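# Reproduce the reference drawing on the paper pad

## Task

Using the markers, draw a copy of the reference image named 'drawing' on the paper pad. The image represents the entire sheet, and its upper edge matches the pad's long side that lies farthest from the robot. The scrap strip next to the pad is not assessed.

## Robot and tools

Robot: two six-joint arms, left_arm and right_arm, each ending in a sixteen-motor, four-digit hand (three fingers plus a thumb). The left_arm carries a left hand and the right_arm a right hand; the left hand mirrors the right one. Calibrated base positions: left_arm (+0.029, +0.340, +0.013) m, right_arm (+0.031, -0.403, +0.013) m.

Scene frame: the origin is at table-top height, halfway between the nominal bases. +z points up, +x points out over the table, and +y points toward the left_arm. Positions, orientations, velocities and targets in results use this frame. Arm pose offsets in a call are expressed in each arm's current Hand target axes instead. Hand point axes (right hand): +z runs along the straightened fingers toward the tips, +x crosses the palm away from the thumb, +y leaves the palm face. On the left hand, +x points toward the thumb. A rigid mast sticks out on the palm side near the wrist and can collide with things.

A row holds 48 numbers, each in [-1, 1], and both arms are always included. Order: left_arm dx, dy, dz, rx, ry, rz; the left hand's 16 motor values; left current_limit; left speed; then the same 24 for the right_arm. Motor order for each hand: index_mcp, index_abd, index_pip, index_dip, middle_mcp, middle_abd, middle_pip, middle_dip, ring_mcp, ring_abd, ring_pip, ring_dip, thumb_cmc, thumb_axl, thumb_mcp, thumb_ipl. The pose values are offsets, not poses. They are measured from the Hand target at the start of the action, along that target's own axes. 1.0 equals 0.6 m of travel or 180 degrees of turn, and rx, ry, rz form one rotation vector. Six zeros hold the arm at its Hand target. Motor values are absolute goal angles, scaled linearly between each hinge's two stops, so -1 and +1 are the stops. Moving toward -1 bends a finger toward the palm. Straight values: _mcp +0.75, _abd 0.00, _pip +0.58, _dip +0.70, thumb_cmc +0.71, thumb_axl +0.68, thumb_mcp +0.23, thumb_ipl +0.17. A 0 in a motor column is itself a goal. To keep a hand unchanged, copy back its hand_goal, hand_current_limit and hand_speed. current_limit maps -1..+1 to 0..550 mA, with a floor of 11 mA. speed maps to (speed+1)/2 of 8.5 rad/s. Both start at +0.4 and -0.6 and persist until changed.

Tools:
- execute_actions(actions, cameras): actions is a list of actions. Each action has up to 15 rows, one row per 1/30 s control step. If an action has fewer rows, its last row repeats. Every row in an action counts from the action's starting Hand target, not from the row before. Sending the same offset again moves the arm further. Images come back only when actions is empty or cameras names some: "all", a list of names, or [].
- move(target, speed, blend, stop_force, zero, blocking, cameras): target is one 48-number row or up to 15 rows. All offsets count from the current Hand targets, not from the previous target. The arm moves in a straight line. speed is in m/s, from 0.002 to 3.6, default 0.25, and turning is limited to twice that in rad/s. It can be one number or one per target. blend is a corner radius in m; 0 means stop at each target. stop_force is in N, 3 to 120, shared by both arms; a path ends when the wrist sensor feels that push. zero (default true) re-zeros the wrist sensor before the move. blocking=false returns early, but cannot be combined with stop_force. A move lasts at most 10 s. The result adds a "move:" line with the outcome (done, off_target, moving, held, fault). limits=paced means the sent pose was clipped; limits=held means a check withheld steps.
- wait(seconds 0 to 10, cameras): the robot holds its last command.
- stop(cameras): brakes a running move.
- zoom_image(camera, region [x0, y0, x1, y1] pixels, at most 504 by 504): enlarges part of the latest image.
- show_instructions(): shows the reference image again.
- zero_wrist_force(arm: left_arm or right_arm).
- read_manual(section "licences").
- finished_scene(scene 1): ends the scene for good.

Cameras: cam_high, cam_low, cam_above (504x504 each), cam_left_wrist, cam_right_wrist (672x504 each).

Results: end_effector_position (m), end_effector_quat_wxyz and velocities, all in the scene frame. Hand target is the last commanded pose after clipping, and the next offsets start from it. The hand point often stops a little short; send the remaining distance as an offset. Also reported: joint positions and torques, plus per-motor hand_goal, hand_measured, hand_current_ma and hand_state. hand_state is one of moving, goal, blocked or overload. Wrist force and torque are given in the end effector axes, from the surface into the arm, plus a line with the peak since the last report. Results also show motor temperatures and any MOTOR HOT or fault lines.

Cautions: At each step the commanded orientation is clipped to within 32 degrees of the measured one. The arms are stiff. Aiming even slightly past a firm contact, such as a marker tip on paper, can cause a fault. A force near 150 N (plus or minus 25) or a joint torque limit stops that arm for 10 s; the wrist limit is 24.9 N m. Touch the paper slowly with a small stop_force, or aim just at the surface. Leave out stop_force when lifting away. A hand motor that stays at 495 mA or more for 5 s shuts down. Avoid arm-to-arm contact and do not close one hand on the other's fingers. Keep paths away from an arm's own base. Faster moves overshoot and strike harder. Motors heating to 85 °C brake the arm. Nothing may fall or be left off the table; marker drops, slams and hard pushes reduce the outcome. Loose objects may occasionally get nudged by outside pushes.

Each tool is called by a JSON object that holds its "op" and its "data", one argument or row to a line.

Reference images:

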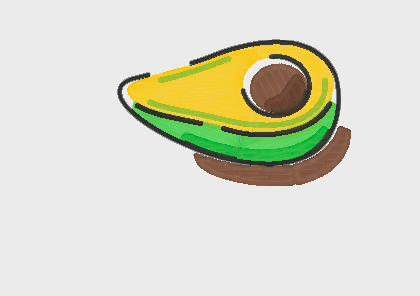

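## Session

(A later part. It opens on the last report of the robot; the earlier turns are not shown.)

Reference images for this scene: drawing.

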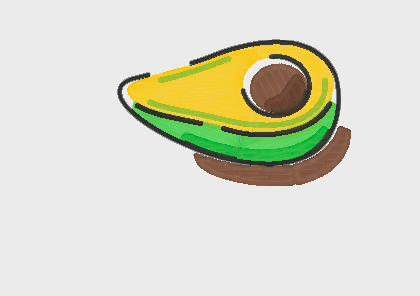

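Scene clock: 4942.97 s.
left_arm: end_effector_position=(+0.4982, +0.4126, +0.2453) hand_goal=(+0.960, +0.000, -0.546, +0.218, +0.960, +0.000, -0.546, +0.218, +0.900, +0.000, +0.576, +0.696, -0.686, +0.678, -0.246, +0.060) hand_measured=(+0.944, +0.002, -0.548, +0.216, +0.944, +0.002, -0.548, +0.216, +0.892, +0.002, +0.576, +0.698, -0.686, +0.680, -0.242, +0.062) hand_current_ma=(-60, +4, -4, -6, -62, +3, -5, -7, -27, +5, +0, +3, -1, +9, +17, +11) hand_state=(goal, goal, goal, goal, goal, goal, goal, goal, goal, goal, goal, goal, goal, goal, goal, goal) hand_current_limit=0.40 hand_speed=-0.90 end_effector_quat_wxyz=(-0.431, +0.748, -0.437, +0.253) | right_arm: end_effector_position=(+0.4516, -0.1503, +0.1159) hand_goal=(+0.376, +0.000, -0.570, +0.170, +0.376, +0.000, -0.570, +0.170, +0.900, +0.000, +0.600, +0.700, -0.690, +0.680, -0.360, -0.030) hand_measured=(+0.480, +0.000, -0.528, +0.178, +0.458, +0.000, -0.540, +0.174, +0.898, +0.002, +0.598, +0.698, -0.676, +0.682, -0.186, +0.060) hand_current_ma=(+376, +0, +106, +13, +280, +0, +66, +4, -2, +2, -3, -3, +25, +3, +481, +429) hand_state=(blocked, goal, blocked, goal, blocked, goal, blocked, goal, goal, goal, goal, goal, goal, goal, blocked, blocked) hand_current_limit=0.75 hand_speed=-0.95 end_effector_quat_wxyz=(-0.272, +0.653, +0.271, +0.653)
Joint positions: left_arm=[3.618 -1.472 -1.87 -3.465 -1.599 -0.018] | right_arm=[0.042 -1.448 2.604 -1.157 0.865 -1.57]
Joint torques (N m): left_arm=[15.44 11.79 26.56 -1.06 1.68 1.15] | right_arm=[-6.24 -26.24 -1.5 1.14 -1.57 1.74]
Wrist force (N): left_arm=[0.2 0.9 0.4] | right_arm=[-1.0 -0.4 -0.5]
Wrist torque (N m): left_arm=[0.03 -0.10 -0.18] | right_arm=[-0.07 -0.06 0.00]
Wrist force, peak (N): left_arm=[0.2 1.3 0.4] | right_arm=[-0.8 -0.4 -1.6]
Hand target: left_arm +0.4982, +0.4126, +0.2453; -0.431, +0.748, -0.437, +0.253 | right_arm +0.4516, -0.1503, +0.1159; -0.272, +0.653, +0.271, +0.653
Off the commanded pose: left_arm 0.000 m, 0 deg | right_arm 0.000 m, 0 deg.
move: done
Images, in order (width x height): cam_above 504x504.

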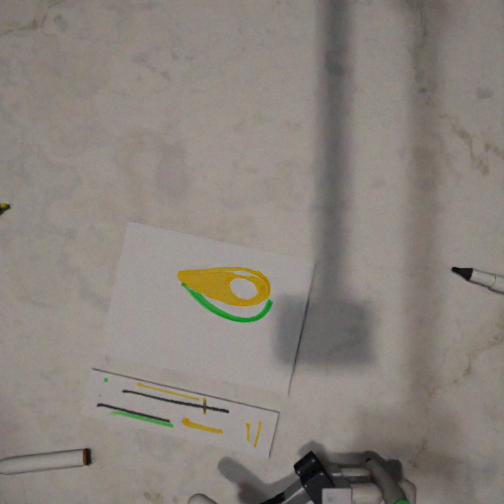

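{"op": "move", "data": {
  "target": [
    [0,0,0,0,0,0,0.959,0,-0.547,0.217,0.959,0,-0.547,0.217,0.9,0,0.576,0.696,-0.686,0.677,-0.247,0.059,0.4,-0.9,-0.03,0.059847,0.314794,0,0,0,0.375,0,-0.57,0.17,0.375,0,-0.57,0.17,0.9,0,0.6,0.7,-0.69,0.68,-0.36,-0.03,0.75,-0.95],
    [0,0,0,0,0,0,0.959,0,-0.547,0.217,0.959,0,-0.547,0.217,0.9,0,0.576,0.696,-0.686,0.677,-0.247,0.059,0.4,-0.9,-0.055,0.059847,0.314794,0,0,0,0.375,0,-0.57,0.17,0.375,0,-0.57,0.17,0.9,0,0.6,0.7,-0.69,0.68,-0.36,-0.03,0.75,-0.95],
    [0,0,0,0,0,0,0.959,0,-0.547,0.217,0.959,0,-0.547,0.217,0.9,0,0.576,0.696,-0.686,0.677,-0.247,0.059,0.4,-0.9,-0.055,0.043548,0.31008,0,0,0,0.375,0,-0.57,0.17,0.375,0,-0.57,0.17,0.9,0,0.6,0.7,-0.69,0.68,-0.36,-0.03,0.75,-0.95],
    [0,0,0,0,0,0,0.959,0,-0.547,0.217,0.959,0,-0.547,0.217,0.9,0,0.576,0.696,-0.686,0.677,-0.247,0.059,0.4,-0.9,-0.055,0.032125,0.3121,0,0,0,0.375,0,-0.57,0.17,0.375,0,-0.57,0.17,0.9,0,0.6,0.7,-0.69,0.68,-0.36,-0.03,0.75,-0.95],
    [0,0,0,0,0,0,0.959,0,-0.547,0.217,0.959,0,-0.547,0.217,0.9,0,0.576,0.696,-0.686,0.677,-0.247,0.059,0.4,-0.9,-0.055,0.020464,0.31916,0,0,0,0.375,0,-0.57,0.17,0.375,0,-0.57,0.17,0.9,0,0.6,0.7,-0.69,0.68,-0.36,-0.03,0.75,-0.95],
    [0,0,0,0,0,0,0.959,0,-0.547,0.217,0.959,0,-0.547,0.217,0.9,0,0.576,0.696,-0.686,0.677,-0.247,0.059,0.4,-0.9,-0.055,0.010602,0.329713,0,0,0,0.375,0,-0.57,0.17,0.375,0,-0.57,0.17,0.9,0,0.6,0.7,-0.69,0.68,-0.36,-0.03,0.75,-0.95],
    [0,0,0,0,0,0,0.959,0,-0.547,0.217,0.959,0,-0.547,0.217,0.9,0,0.576,0.696,-0.686,0.677,-0.247,0.059,0.4,-0.9,-0.055,0.001401,0.343505,0,0,0,0.375,0,-0.57,0.17,0.375,0,-0.57,0.17,0.9,0,0.6,0.7,-0.69,0.68,-0.36,-0.03,0.75,-0.95],
    [0,0,0,0,0,0,0.959,0,-0.547,0.217,0.959,0,-0.547,0.217,0.9,0,0.576,0.696,-0.686,0.677,-0.247,0.059,0.4,-0.9,-0.055,-0.004127,0.357833,0,0,0,0.375,0,-0.57,0.17,0.375,0,-0.57,0.17,0.9,0,0.6,0.7,-0.69,0.68,-0.36,-0.03,0.75,-0.95],
    [0,0,0,0,0,0,0.959,0,-0.547,0.217,0.959,0,-0.547,0.217,0.9,0,0.576,0.696,-0.686,0.677,-0.247,0.059,0.4,-0.9,-0.055,-0.008834,0.374705,0,0,0,0.375,0,-0.57,0.17,0.375,0,-0.57,0.17,0.9,0,0.6,0.7,-0.69,0.68,-0.36,-0.03,0.75,-0.95],
    [0,0,0,0,0,0,0.959,0,-0.547,0.217,0.959,0,-0.547,0.217,0.9,0,0.576,0.696,-0.686,0.677,-0.247,0.059,0.4,-0.9,-0.055,-0.012484,0.395277,0,0,0,0.375,0,-0.57,0.17,0.375,0,-0.57,0.17,0.9,0,0.6,0.7,-0.69,0.68,-0.36,-0.03,0.75,-0.95],
    [0,0,0,0,0,0,0.959,0,-0.547,0.217,0.959,0,-0.547,0.217,0.9,0,0.576,0.696,-0.686,0.677,-0.247,0.059,0.4,-0.9,-0.055,-0.014521,0.411922,0,0,0,0.375,0,-0.57,0.17,0.375,0,-0.57,0.17,0.9,0,0.6,0.7,-0.69,0.68,-0.36,-0.03,0.75,-0.95],
    [0,0,0,0,0,0,0.959,0,-0.547,0.217,0.959,0,-0.547,0.217,0.9,0,0.576,0.696,-0.686,0.677,-0.247,0.059,0.4,-0.9,-0.029833,-0.014521,0.411922,0,0,0,0.375,0,-0.57,0.17,0.375,0,-0.57,0.17,0.9,0,0.6,0.7,-0.69,0.68,-0.36,-0.03,0.75,-0.95]
  ],
  "speed": [0.25,0.03,0.03,0.03,0.03,0.03,0.03,0.03,0.03,0.03,0.03,0.05],
  "blend": [0,0,0.001,0.001,0.001,0.001,0.001,0.001,0.001,0.001,0,0]
}}

{"op": "move", "data": {
  "target": [
    [0,0,0,0,0,0,0.959,0,-0.547,0.217,0.959,0,-0.547,0.217,0.9,0,0.576,0.696,-0.686,0.677,-0.247,0.059,0.4,-0.9,-0.025167,0,0,0,0,0,0.375,0,-0.57,0.17,0.375,0,-0.57,0.17,0.9,0,0.6,0.7,-0.69,0.68,-0.36,-0.03,0.75,-0.95],
    [0,0,0,0,0,0,0.959,0,-0.547,0.217,0.959,0,-0.547,0.217,0.9,0,0.576,0.696,-0.686,0.677,-0.247,0.059,0.4,-0.9,-0.025167,0.005406,-0.016409,0,0,0,0.375,0,-0.57,0.17,0.375,0,-0.57,0.17,0.9,0,0.6,0.7,-0.69,0.68,-0.36,-0.03,0.75,-0.95],
    [0,0,0,0,0,0,0.959,0,-0.547,0.217,0.959,0,-0.547,0.217,0.9,0,0.576,0.696,-0.686,0.677,-0.247,0.059,0.4,-0.9,-0.025167,0.009291,-0.035825,0,0,0,0.375,0,-0.57,0.17,0.375,0,-0.57,0.17,0.9,0,0.6,0.7,-0.69,0.68,-0.36,-0.03,0.75,-0.95],
    [0,0,0,0,0,0,0.959,0,-0.547,0.217,0.959,0,-0.547,0.217,0.9,0,0.576,0.696,-0.686,0.677,-0.247,0.059,0.4,-0.9,-0.025167,0.014461,-0.05339,0,0,0,0.375,0,-0.57,0.17,0.375,0,-0.57,0.17,0.9,0,0.6,0.7,-0.69,0.68,-0.36,-0.03,0.75,-0.95],
    [0,0,0,0,0,0,0.959,0,-0.547,0.217,0.959,0,-0.547,0.217,0.9,0,0.576,0.696,-0.686,0.677,-0.247,0.059,0.4,-0.9,-0.025167,0.018947,-0.06691,0,0,0,0.375,0,-0.57,0.17,0.375,0,-0.57,0.17,0.9,0,0.6,0.7,-0.69,0.68,-0.36,-0.03,0.75,-0.95],
    [0,0,0,0,0,0,0.959,0,-0.547,0.217,0.959,0,-0.547,0.217,0.9,0,0.576,0.696,-0.686,0.677,-0.247,0.059,0.4,-0.9,-0.025167,0.027731,-0.080078,0,0,0,0.375,0,-0.57,0.17,0.375,0,-0.57,0.17,0.9,0,0.6,0.7,-0.69,0.68,-0.36,-0.03,0.75,-0.95],
    [0,0,0,0,0,0,0.959,0,-0.547,0.217,0.959,0,-0.547,0.217,0.9,0,0.576,0.696,-0.686,0.677,-0.247,0.059,0.4,-0.9,-0.025167,0.037246,-0.090262,0,0,0,0.375,0,-0.57,0.17,0.375,0,-0.57,0.17,0.9,0,0.6,0.7,-0.69,0.68,-0.36,-0.03,0.75,-0.95],
    [0,0,0,0,0,0,0.959,0,-0.547,0.217,0.959,0,-0.547,0.217,0.9,0,0.576,0.696,-0.686,0.677,-0.247,0.059,0.4,-0.9,-0.025167,0.047656,-0.096352,0,0,0,0.375,0,-0.57,0.17,0.375,0,-0.57,0.17,0.9,0,0.6,0.7,-0.69,0.68,-0.36,-0.03,0.75,-0.95],
    [0,0,0,0,0,0,0.959,0,-0.547,0.217,0.959,0,-0.547,0.217,0.9,0,0.576,0.696,-0.686,0.677,-0.247,0.059,0.4,-0.9,-0.025167,0.059962,-0.098186,0,0,0,0.375,0,-0.57,0.17,0.375,0,-0.57,0.17,0.9,0,0.6,0.7,-0.69,0.68,-0.36,-0.03,0.75,-0.95],
    [0,0,0,0,0,0,0.959,0,-0.547,0.217,0.959,0,-0.547,0.217,0.9,0,0.576,0.696,-0.686,0.677,-0.247,0.059,0.4,-0.9,-0.025167,0.055092,-0.095418,0,0,0,0.375,0,-0.57,0.17,0.375,0,-0.57,0.17,0.9,0,0.6,0.7,-0.69,0.68,-0.36,-0.03,0.75,-0.95],
    [0,0,0,0,0,0,0.959,0,-0.547,0.217,0.959,0,-0.547,0.217,0.9,0,0.576,0.696,-0.686,0.677,-0.247,0.059,0.4,-0.9,-0.025167,0.047203,-0.092654,0,0,0,0.375,0,-0.57,0.17,0.375,0,-0.57,0.17,0.9,0,0.6,0.7,-0.69,0.68,-0.36,-0.03,0.75,-0.95],
    [0,0,0,0,0,0,0.959,0,-0.547,0.217,0.959,0,-0.547,0.217,0.9,0,0.576,0.696,-0.686,0.677,-0.247,0.059,0.4,-0.9,-0.025167,0.038373,-0.086515,0,0,0,0.375,0,-0.57,0.17,0.375,0,-0.57,0.17,0.9,0,0.6,0.7,-0.69,0.68,-0.36,-0.03,0.75,-0.95],
    [0,0,0,0,0,0,0.959,0,-0.547,0.217,0.959,0,-0.547,0.217,0.9,0,0.576,0.696,-0.686,0.677,-0.247,0.059,0.4,-0.9,-0.025167,0.030084,-0.078017,0,0,0,0.375,0,-0.57,0.17,0.375,0,-0.57,0.17,0.9,0,0.6,0.7,-0.69,0.68,-0.36,-0.03,0.75,-0.95],
    [0,0,0,0,0,0,0.959,0,-0.547,0.217,0.959,0,-0.547,0.217,0.9,0,0.576,0.696,-0.686,0.677,-0.247,0.059,0.4,-0.9,-0.025167,0.021762,-0.065542,0,0,0,0.375,0,-0.57,0.17,0.375,0,-0.57,0.17,0.9,0,0.6,0.7,-0.69,0.68,-0.36,-0.03,0.75,-0.95],
    [0,0,0,0,0,0,0.959,0,-0.547,0.217,0.959,0,-0.547,0.217,0.9,0,0.576,0.696,-0.686,0.677,-0.247,0.059,0.4,-0.9,0,0.021762,-0.065542,0,0,0,0.375,0,-0.57,0.17,0.375,0,-0.57,0.17,0.9,0,0.6,0.7,-0.69,0.68,-0.36,-0.03,0.75,-0.95]
  ],
  "speed": [0.03,0.03,0.03,0.03,0.03,0.03,0.03,0.03,0.03,0.03,0.03,0.03,0.03,0.03,0.05],
  "blend": [0,0.001,0.001,0.001,0.001,0.001,0.001,0.001,0.001,0.001,0.001,0.001,0.001,0,0]
}}

{"op": "move", "data": {
  "target": [
    [0,0,0,0,0,0,0.959,0,-0.547,0.217,0.959,0,-0.547,0.217,0.9,0,0.576,0.696,-0.686,0.677,-0.247,0.059,0.4,-0.9,-0.025167,0,0,0,0,0,0.375,0,-0.57,0.17,0.375,0,-0.57,0.17,0.9,0,0.6,0.7,-0.69,0.68,-0.36,-0.03,0.75,-0.95],
    [0,0,0,0,0,0,0.959,0,-0.547,0.217,0.959,0,-0.547,0.217,0.9,0,0.576,0.696,-0.686,0.677,-0.247,0.059,0.4,-0.9,-0.025167,-0.003583,0.012619,0,0,0,0.375,0,-0.57,0.17,0.375,0,-0.57,0.17,0.9,0,0.6,0.7,-0.69,0.68,-0.36,-0.03,0.75,-0.95],
    [0,0,0,0,0,0,0.959,0,-0.547,0.217,0.959,0,-0.547,0.217,0.9,0,0.576,0.696,-0.686,0.677,-0.247,0.059,0.4,-0.9,-0.025167,-0.00815,0.029584,0,0,0,0.375,0,-0.57,0.17,0.375,0,-0.57,0.17,0.9,0,0.6,0.7,-0.69,0.68,-0.36,-0.03,0.75,-0.95],
    [0,0,0,0,0,0,0.959,0,-0.547,0.217,0.959,0,-0.547,0.217,0.9,0,0.576,0.696,-0.686,0.677,-0.247,0.059,0.4,-0.9,-0.025167,-0.012771,0.044514,0,0,0,0.375,0,-0.57,0.17,0.375,0,-0.57,0.17,0.9,0,0.6,0.7,-0.69,0.68,-0.36,-0.03,0.75,-0.95],
    [0,0,0,0,0,0,0.959,0,-0.547,0.217,0.959,0,-0.547,0.217,0.9,0,0.576,0.696,-0.686,0.677,-0.247,0.059,0.4,-0.9,-0.025167,-0.004931,0.026721,0,0,0,0.375,0,-0.57,0.17,0.375,0,-0.57,0.17,0.9,0,0.6,0.7,-0.69,0.68,-0.36,-0.03,0.75,-0.95],
    [0,0,0,0,0,0,0.959,0,-0.547,0.217,0.959,0,-0.547,0.217,0.9,0,0.576,0.696,-0.686,0.677,-0.247,0.059,0.4,-0.9,-0.025167,-0.000214,0.012855,0,0,0,0.375,0,-0.57,0.17,0.375,0,-0.57,0.17,0.9,0,0.6,0.7,-0.69,0.68,-0.36,-0.03,0.75,-0.95],
    [0,0,0,0,0,0,0.959,0,-0.547,0.217,0.959,0,-0.547,0.217,0.9,0,0.576,0.696,-0.686,0.677,-0.247,0.059,0.4,-0.9,-0.025167,0.003928,0.000606,0,0,0,0.375,0,-0.57,0.17,0.375,0,-0.57,0.17,0.9,0,0.6,0.7,-0.69,0.68,-0.36,-0.03,0.75,-0.95],
    [0,0,0,0,0,0,0.959,0,-0.547,0.217,0.959,0,-0.547,0.217,0.9,0,0.576,0.696,-0.686,0.677,-0.247,0.059,0.4,-0.9,-0.025167,0.011094,-0.010136,0,0,0,0.375,0,-0.57,0.17,0.375,0,-0.57,0.17,0.9,0,0.6,0.7,-0.69,0.68,-0.36,-0.03,0.75,-0.95],
    [0,0,0,0,0,0,0.959,0,-0.547,0.217,0.959,0,-0.547,0.217,0.9,0,0.576,0.696,-0.686,0.677,-0.247,0.059,0.4,-0.9,-0.025167,0.019082,-0.018333,0,0,0,0.375,0,-0.57,0.17,0.375,0,-0.57,0.17,0.9,0,0.6,0.7,-0.69,0.68,-0.36,-0.03,0.75,-0.95],
    [0,0,0,0,0,0,0.959,0,-0.547,0.217,0.959,0,-0.547,0.217,0.9,0,0.576,0.696,-0.686,0.677,-0.247,0.059,0.4,-0.9,-0.025167,0.026961,-0.024104,0,0,0,0.375,0,-0.57,0.17,0.375,0,-0.57,0.17,0.9,0,0.6,0.7,-0.69,0.68,-0.36,-0.03,0.75,-0.95],
    [0,0,0,0,0,0,0.959,0,-0.547,0.217,0.959,0,-0.547,0.217,0.9,0,0.576,0.696,-0.686,0.677,-0.247,0.059,0.4,-0.9,-0.025167,0.034963,-0.027793,0,0,0,0.375,0,-0.57,0.17,0.375,0,-0.57,0.17,0.9,0,0.6,0.7,-0.69,0.68,-0.36,-0.03,0.75,-0.95],
    [0,0,0,0,0,0,0.959,0,-0.547,0.217,0.959,0,-0.547,0.217,0.9,0,0.576,0.696,-0.686,0.677,-0.247,0.059,0.4,-0.9,0,0.034963,-0.027793,0,0,0,0.375,0,-0.57,0.17,0.375,0,-0.57,0.17,0.9,0,0.6,0.7,-0.69,0.68,-0.36,-0.03,0.75,-0.95]
  ],
  "speed": [0.03,0.03,0.03,0.03,0.03,0.03,0.03,0.03,0.03,0.03,0.03,0.05],
  "blend": [0,0.001,0.001,0.001,0.001,0.001,0.001,0.001,0.001,0.001,0,0]
}}

{"op": "move", "data": {
  "target": [0,0,0,0,0,0,0.959,0,-0.547,0.217,0.959,0,-0.547,0.217,0.9,0,0.576,0.696,-0.686,0.677,-0.247,0.059,0.4,-0.9,0.029833,-0.042204,-0.318586,0,0,0,0.375,0,-0.57,0.17,0.375,0,-0.57,0.17,0.9,0,0.6,0.7,-0.69,0.68,-0.36,-0.03,0.75,-0.95],
  "speed": 0.25,
  "cameras": ["cam_above"]
}}

{"op": "zoom_image", "data": {
  "camera": "cam_above",
  "region": [110, 220, 290, 340]
}}

Scene clock: 5063.30 s.
left_arm: end_effector_position=(+0.4982, +0.4126, +0.2453) hand_goal=(+0.960, +0.000, -0.546, +0.218, +0.960, +0.000, -0.546, +0.218, +0.900, +0.000, +0.576, +0.696, -0.686, +0.678, -0.246, +0.060) hand_measured=(+0.944, +0.002, -0.548, +0.216, +0.944, +0.002, -0.548, +0.216, +0.892, +0.002, +0.576, +0.698, -0.686, +0.680, -0.242, +0.062) hand_current_ma=(-60, +4, -4, -6, -62, +3, -5, -7, -27, +5, +0, +3, -1, +9, +17, +11) hand_state=(goal, goal, goal, goal, goal, goal, goal, goal, goal, goal, goal, goal, goal, goal, goal, goal) hand_current_limit=0.40 hand_speed=-0.90 end_effector_quat_wxyz=(-0.431, +0.748, -0.437, +0.253) | right_arm: end_effector_position=(+0.6198, +0.0311, +0.0981) hand_goal=(+0.376, +0.000, -0.570, +0.170, +0.376, +0.000, -0.570, +0.170, +0.900, +0.000, +0.600, +0.700, -0.690, +0.680, -0.360, -0.030) hand_measured=(+0.480, +0.000, -0.528, +0.180, +0.458, +0.000, -0.540, +0.172, +0.898, +0.002, +0.598, +0.698, -0.676, +0.682, -0.186, +0.060) hand_current_ma=(+376, +0, +106, +15, +280, +0, +66, +2, -2, +2, -3, -3, +25, +3, +481, +429) hand_state=(blocked, goal, blocked, goal, blocked, goal, blocked, goal, goal, goal, goal, goal, goal, goal, blocked, blocked) hand_current_limit=0.75 hand_speed=-0.95 end_effector_quat_wxyz=(-0.272, +0.653, +0.271, +0.653)
Joint positions: left_arm=[3.618 -1.472 -1.87 -3.465 -1.599 -0.018] | right_arm=[0.421 -0.986 1.894 -0.909 1.245 -1.571]
Joint torques (N m): left_arm=[15.82 11.51 26.47 -0.85 1.56 0.96] | right_arm=[6.23 -49.74 -20.49 1.14 1.28 -0.78]
Wrist force (N): left_arm=[0.2 1.0 0.4] | right_arm=[-1.2 -0.4 -0.2]
Wrist torque (N m): left_arm=[0.03 -0.11 -0.18] | right_arm=[-0.09 -0.01 0.06]
Wrist force, peak (N): left_arm=[0.1 1.3 0.4] | right_arm=[-1.2 -0.6 -1.6]
Hand target: left_arm +0.4982, +0.4126, +0.2453; -0.431, +0.748, -0.437, +0.253 | right_arm +0.6198, +0.0311, +0.0982; -0.272, +0.653, +0.271, +0.653
Off the commanded pose: left_arm 0.000 m, 0 deg | right_arm 0.000 m, 0 deg.
move: done

Scene clock: 5068.47 s.
left_arm: end_effector_position=(+0.4982, +0.4126, +0.2453) hand_goal=(+0.960, +0.000, -0.546, +0.218, +0.960, +0.000, -0.546, +0.218, +0.900, +0.000, +0.576, +0.696, -0.686, +0.678, -0.246, +0.060) hand_measured=(+0.944, +0.002, -0.548, +0.216, +0.944, +0.002, -0.548, +0.216, +0.892, +0.002, +0.576, +0.698, -0.686, +0.680, -0.242, +0.062) hand_current_ma=(-60, +4, -4, -6, -62, +3, -5, -7, -27, +5, +0, +3, -1, +9, +17, +11) hand_state=(goal, goal, goal, goal, goal, goal, goal, goal, goal, goal, goal, goal, goal, goal, goal, goal) hand_current_limit=0.40 hand_speed=-0.90 end_effector_quat_wxyz=(-0.431, +0.748, -0.437, +0.253) | right_arm: end_effector_position=(+0.6013, -0.0060, +0.0981) hand_goal=(+0.376, +0.000, -0.570, +0.170, +0.376, +0.000, -0.570, +0.170, +0.900, +0.000, +0.600, +0.700, -0.690, +0.680, -0.360, -0.030) hand_measured=(+0.480, +0.000, -0.528, +0.180, +0.458, +0.000, -0.540, +0.172, +0.898, +0.002, +0.598, +0.698, -0.676, +0.682, -0.186, +0.060) hand_current_ma=(+376, +0, +106, +15, +280, +0, +66, +2, -2, +2, -3, -3, +25, +3, +481, +429) hand_state=(blocked, goal, blocked, goal, blocked, goal, blocked, goal, goal, goal, goal, goal, goal, goal, blocked, blocked) hand_current_limit=0.75 hand_speed=-0.95 end_effector_quat_wxyz=(-0.272, +0.653, +0.271, +0.653)
Joint positions: left_arm=[3.618 -1.472 -1.87 -3.465 -1.599 -0.018] | right_arm=[0.365 -1.046 2.012 -0.967 1.188 -1.57]
Joint torques (N m): left_arm=[15.51 11.41 26.85 -0.96 1.68 0.87] | right_arm=[5.41 -46.25 -19.66 1.12 1.28 -0.84]
Wrist force (N): left_arm=[0.2 1.2 0.4] | right_arm=[-0.7 -0.3 -0.2]
Wrist torque (N m): left_arm=[0.07 -0.11 -0.18] | right_arm=[-0.08 -0.08 0.09]
Wrist force, peak (N): left_arm=[0.4 1.3 0.4] | right_arm=[-1.5 0.0 -0.2]
Hand target: left_arm +0.4982, +0.4126, +0.2453; -0.431, +0.748, -0.437, +0.253 | right_arm +0.6013, -0.0060, +0.0981; -0.272, +0.653, +0.271, +0.653
Off the commanded pose: left_arm 0.000 m, 0 deg | right_arm 0.000 m, 0 deg.
move: done

Scene clock: 5072.87 s.
left_arm: end_effector_position=(+0.4982, +0.4126, +0.2453) hand_goal=(+0.960, +0.000, -0.546, +0.218, +0.960, +0.000, -0.546, +0.218, +0.900, +0.000, +0.576, +0.696, -0.686, +0.678, -0.246, +0.060) hand_measured=(+0.944, +0.002, -0.548, +0.216, +0.944, +0.002, -0.548, +0.216, +0.892, +0.002, +0.576, +0.698, -0.686, +0.680, -0.242, +0.062) hand_current_ma=(-60, +4, -4, -6, -62, +3, -5, -7, -27, +5, +0, +3, -1, +9, +17, +11) hand_state=(goal, goal, goal, goal, goal, goal, goal, goal, goal, goal, goal, goal, goal, goal, goal, goal) hand_current_limit=0.40 hand_speed=-0.90 end_effector_quat_wxyz=(-0.431, +0.748, -0.437, +0.253) | right_arm: end_effector_position=(+0.6044, -0.0326, +0.0981) hand_goal=(+0.376, +0.000, -0.570, +0.170, +0.376, +0.000, -0.570, +0.170, +0.900, +0.000, +0.600, +0.700, -0.690, +0.680, -0.360, -0.030) hand_measured=(+0.480, +0.000, -0.528, +0.180, +0.458, +0.000, -0.540, +0.172, +0.898, +0.002, +0.598, +0.698, -0.676, +0.682, -0.186, +0.060) hand_current_ma=(+376, +0, +106, +15, +280, +0, +66, +2, -2, +2, -3, -3, +25, +3, +481, +429) hand_state=(blocked, goal, blocked, goal, blocked, goal, blocked, goal, goal, goal, goal, goal, goal, goal, blocked, blocked) hand_current_limit=0.75 hand_speed=-0.95 end_effector_quat_wxyz=(-0.272, +0.653, +0.271, +0.653)
Joint positions: left_arm=[3.618 -1.472 -1.87 -3.465 -1.599 -0.018] | right_arm=[0.304 -1.068 2.055 -0.988 1.128 -1.57]
Joint torques (N m): left_arm=[15.72 11.75 26.37 -0.85 1.74 0.73] | right_arm=[-5.34 -45.45 -19.63 0.86 -1.65 0.23]
Wrist force (N): left_arm=[0.2 1.2 0.5] | right_arm=[-1.1 -0.5 -0.2]
Wrist torque (N m): left_arm=[0.05 -0.10 -0.19] | right_arm=[-0.10 -0.01 0.07]
Wrist force, peak (N): left_arm=[0.1 1.3 0.4] | right_arm=[1.4 -0.8 0.0]
Hand target: left_arm +0.4982, +0.4126, +0.2453; -0.431, +0.748, -0.437, +0.253 | right_arm +0.6044, -0.0326, +0.0981; -0.272, +0.653, +0.271, +0.653
Off the commanded pose: left_arm 0.000 m, 0 deg | right_arm 0.000 m, 0 deg.
move: done

Scene clock: 5074.33 s.
left_arm: end_effector_position=(+0.4982, +0.4126, +0.2453) hand_goal=(+0.960, +0.000, -0.546, +0.218, +0.960, +0.000, -0.546, +0.218, +0.900, +0.000, +0.576, +0.696, -0.686, +0.678, -0.246, +0.060) hand_measured=(+0.944, +0.002, -0.548, +0.216, +0.944, +0.002, -0.548, +0.216, +0.892, +0.002, +0.576, +0.698, -0.686, +0.680, -0.242, +0.062) hand_current_ma=(-60, +4, -4, -6, -62, +3, -5, -7, -27, +5, +0, +3, -1, +9, +17, +11) hand_state=(goal, goal, goal, goal, goal, goal, goal, goal, goal, goal, goal, goal, goal, goal, goal, goal) hand_current_limit=0.40 hand_speed=-0.90 end_effector_quat_wxyz=(-0.431, +0.748, -0.437, +0.253) | right_arm: end_effector_position=(+0.4516, -0.1503, +0.1159) hand_goal=(+0.376, +0.000, -0.570, +0.170, +0.376, +0.000, -0.570, +0.170, +0.900, +0.000, +0.600, +0.700, -0.690, +0.680, -0.360, -0.030) hand_measured=(+0.480, +0.000, -0.528, +0.180, +0.458, +0.000, -0.540, +0.172, +0.898, +0.002, +0.598, +0.698, -0.676, +0.682, -0.186, +0.060) hand_current_ma=(+376, +0, +106, +15, +280, +0, +66, +2, -2, +2, -3, -3, +25, +3, +481, +429) hand_state=(blocked, goal, blocked, goal, blocked, goal, blocked, goal, goal, goal, goal, goal, goal, goal, blocked, blocked) hand_current_limit=0.75 hand_speed=-0.95 end_effector_quat_wxyz=(-0.271, +0.653, +0.271, +0.653)
Joint positions: left_arm=[3.618 -1.472 -1.87 -3.465 -1.599 -0.018] | right_arm=[0.042 -1.448 2.604 -1.157 0.865 -1.57]
Joint torques (N m): left_arm=[15.22 12.29 26.51 -0.77 1.55 0.82] | right_arm=[-8.53 -26.23 -2.67 1.43 -1.3 1.8]
Wrist force (N): left_arm=[0.2 1.0 0.3] | right_arm=[-1.1 -0.3 -0.2]
Wrist torque (N m): left_arm=[0.04 -0.12 -0.17] | right_arm=[-0.09 -0.05 -0.02]
Wrist force, peak (N): left_arm=[0.2 1.2 0.5] | right_arm=[-1.2 -0.3 -1.2]
Hand target: left_arm +0.4982, +0.4126, +0.2453; -0.431, +0.748, -0.437, +0.253 | right_arm +0.4516, -0.1503, +0.1159; -0.272, +0.653, +0.271, +0.653
Off the commanded pose: left_arm 0.000 m, 0 deg | right_arm 0.000 m, 0 deg.
move: done
Images, in order (width x height): cam_above 504x504.

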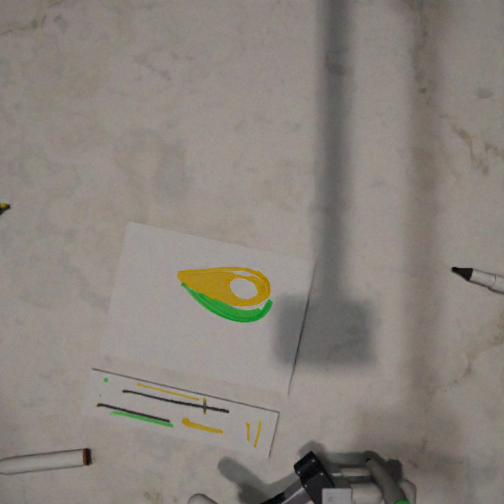

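Scaled by 2.800 from the camera's 504x504 image, which has a finer 720x720 frame.

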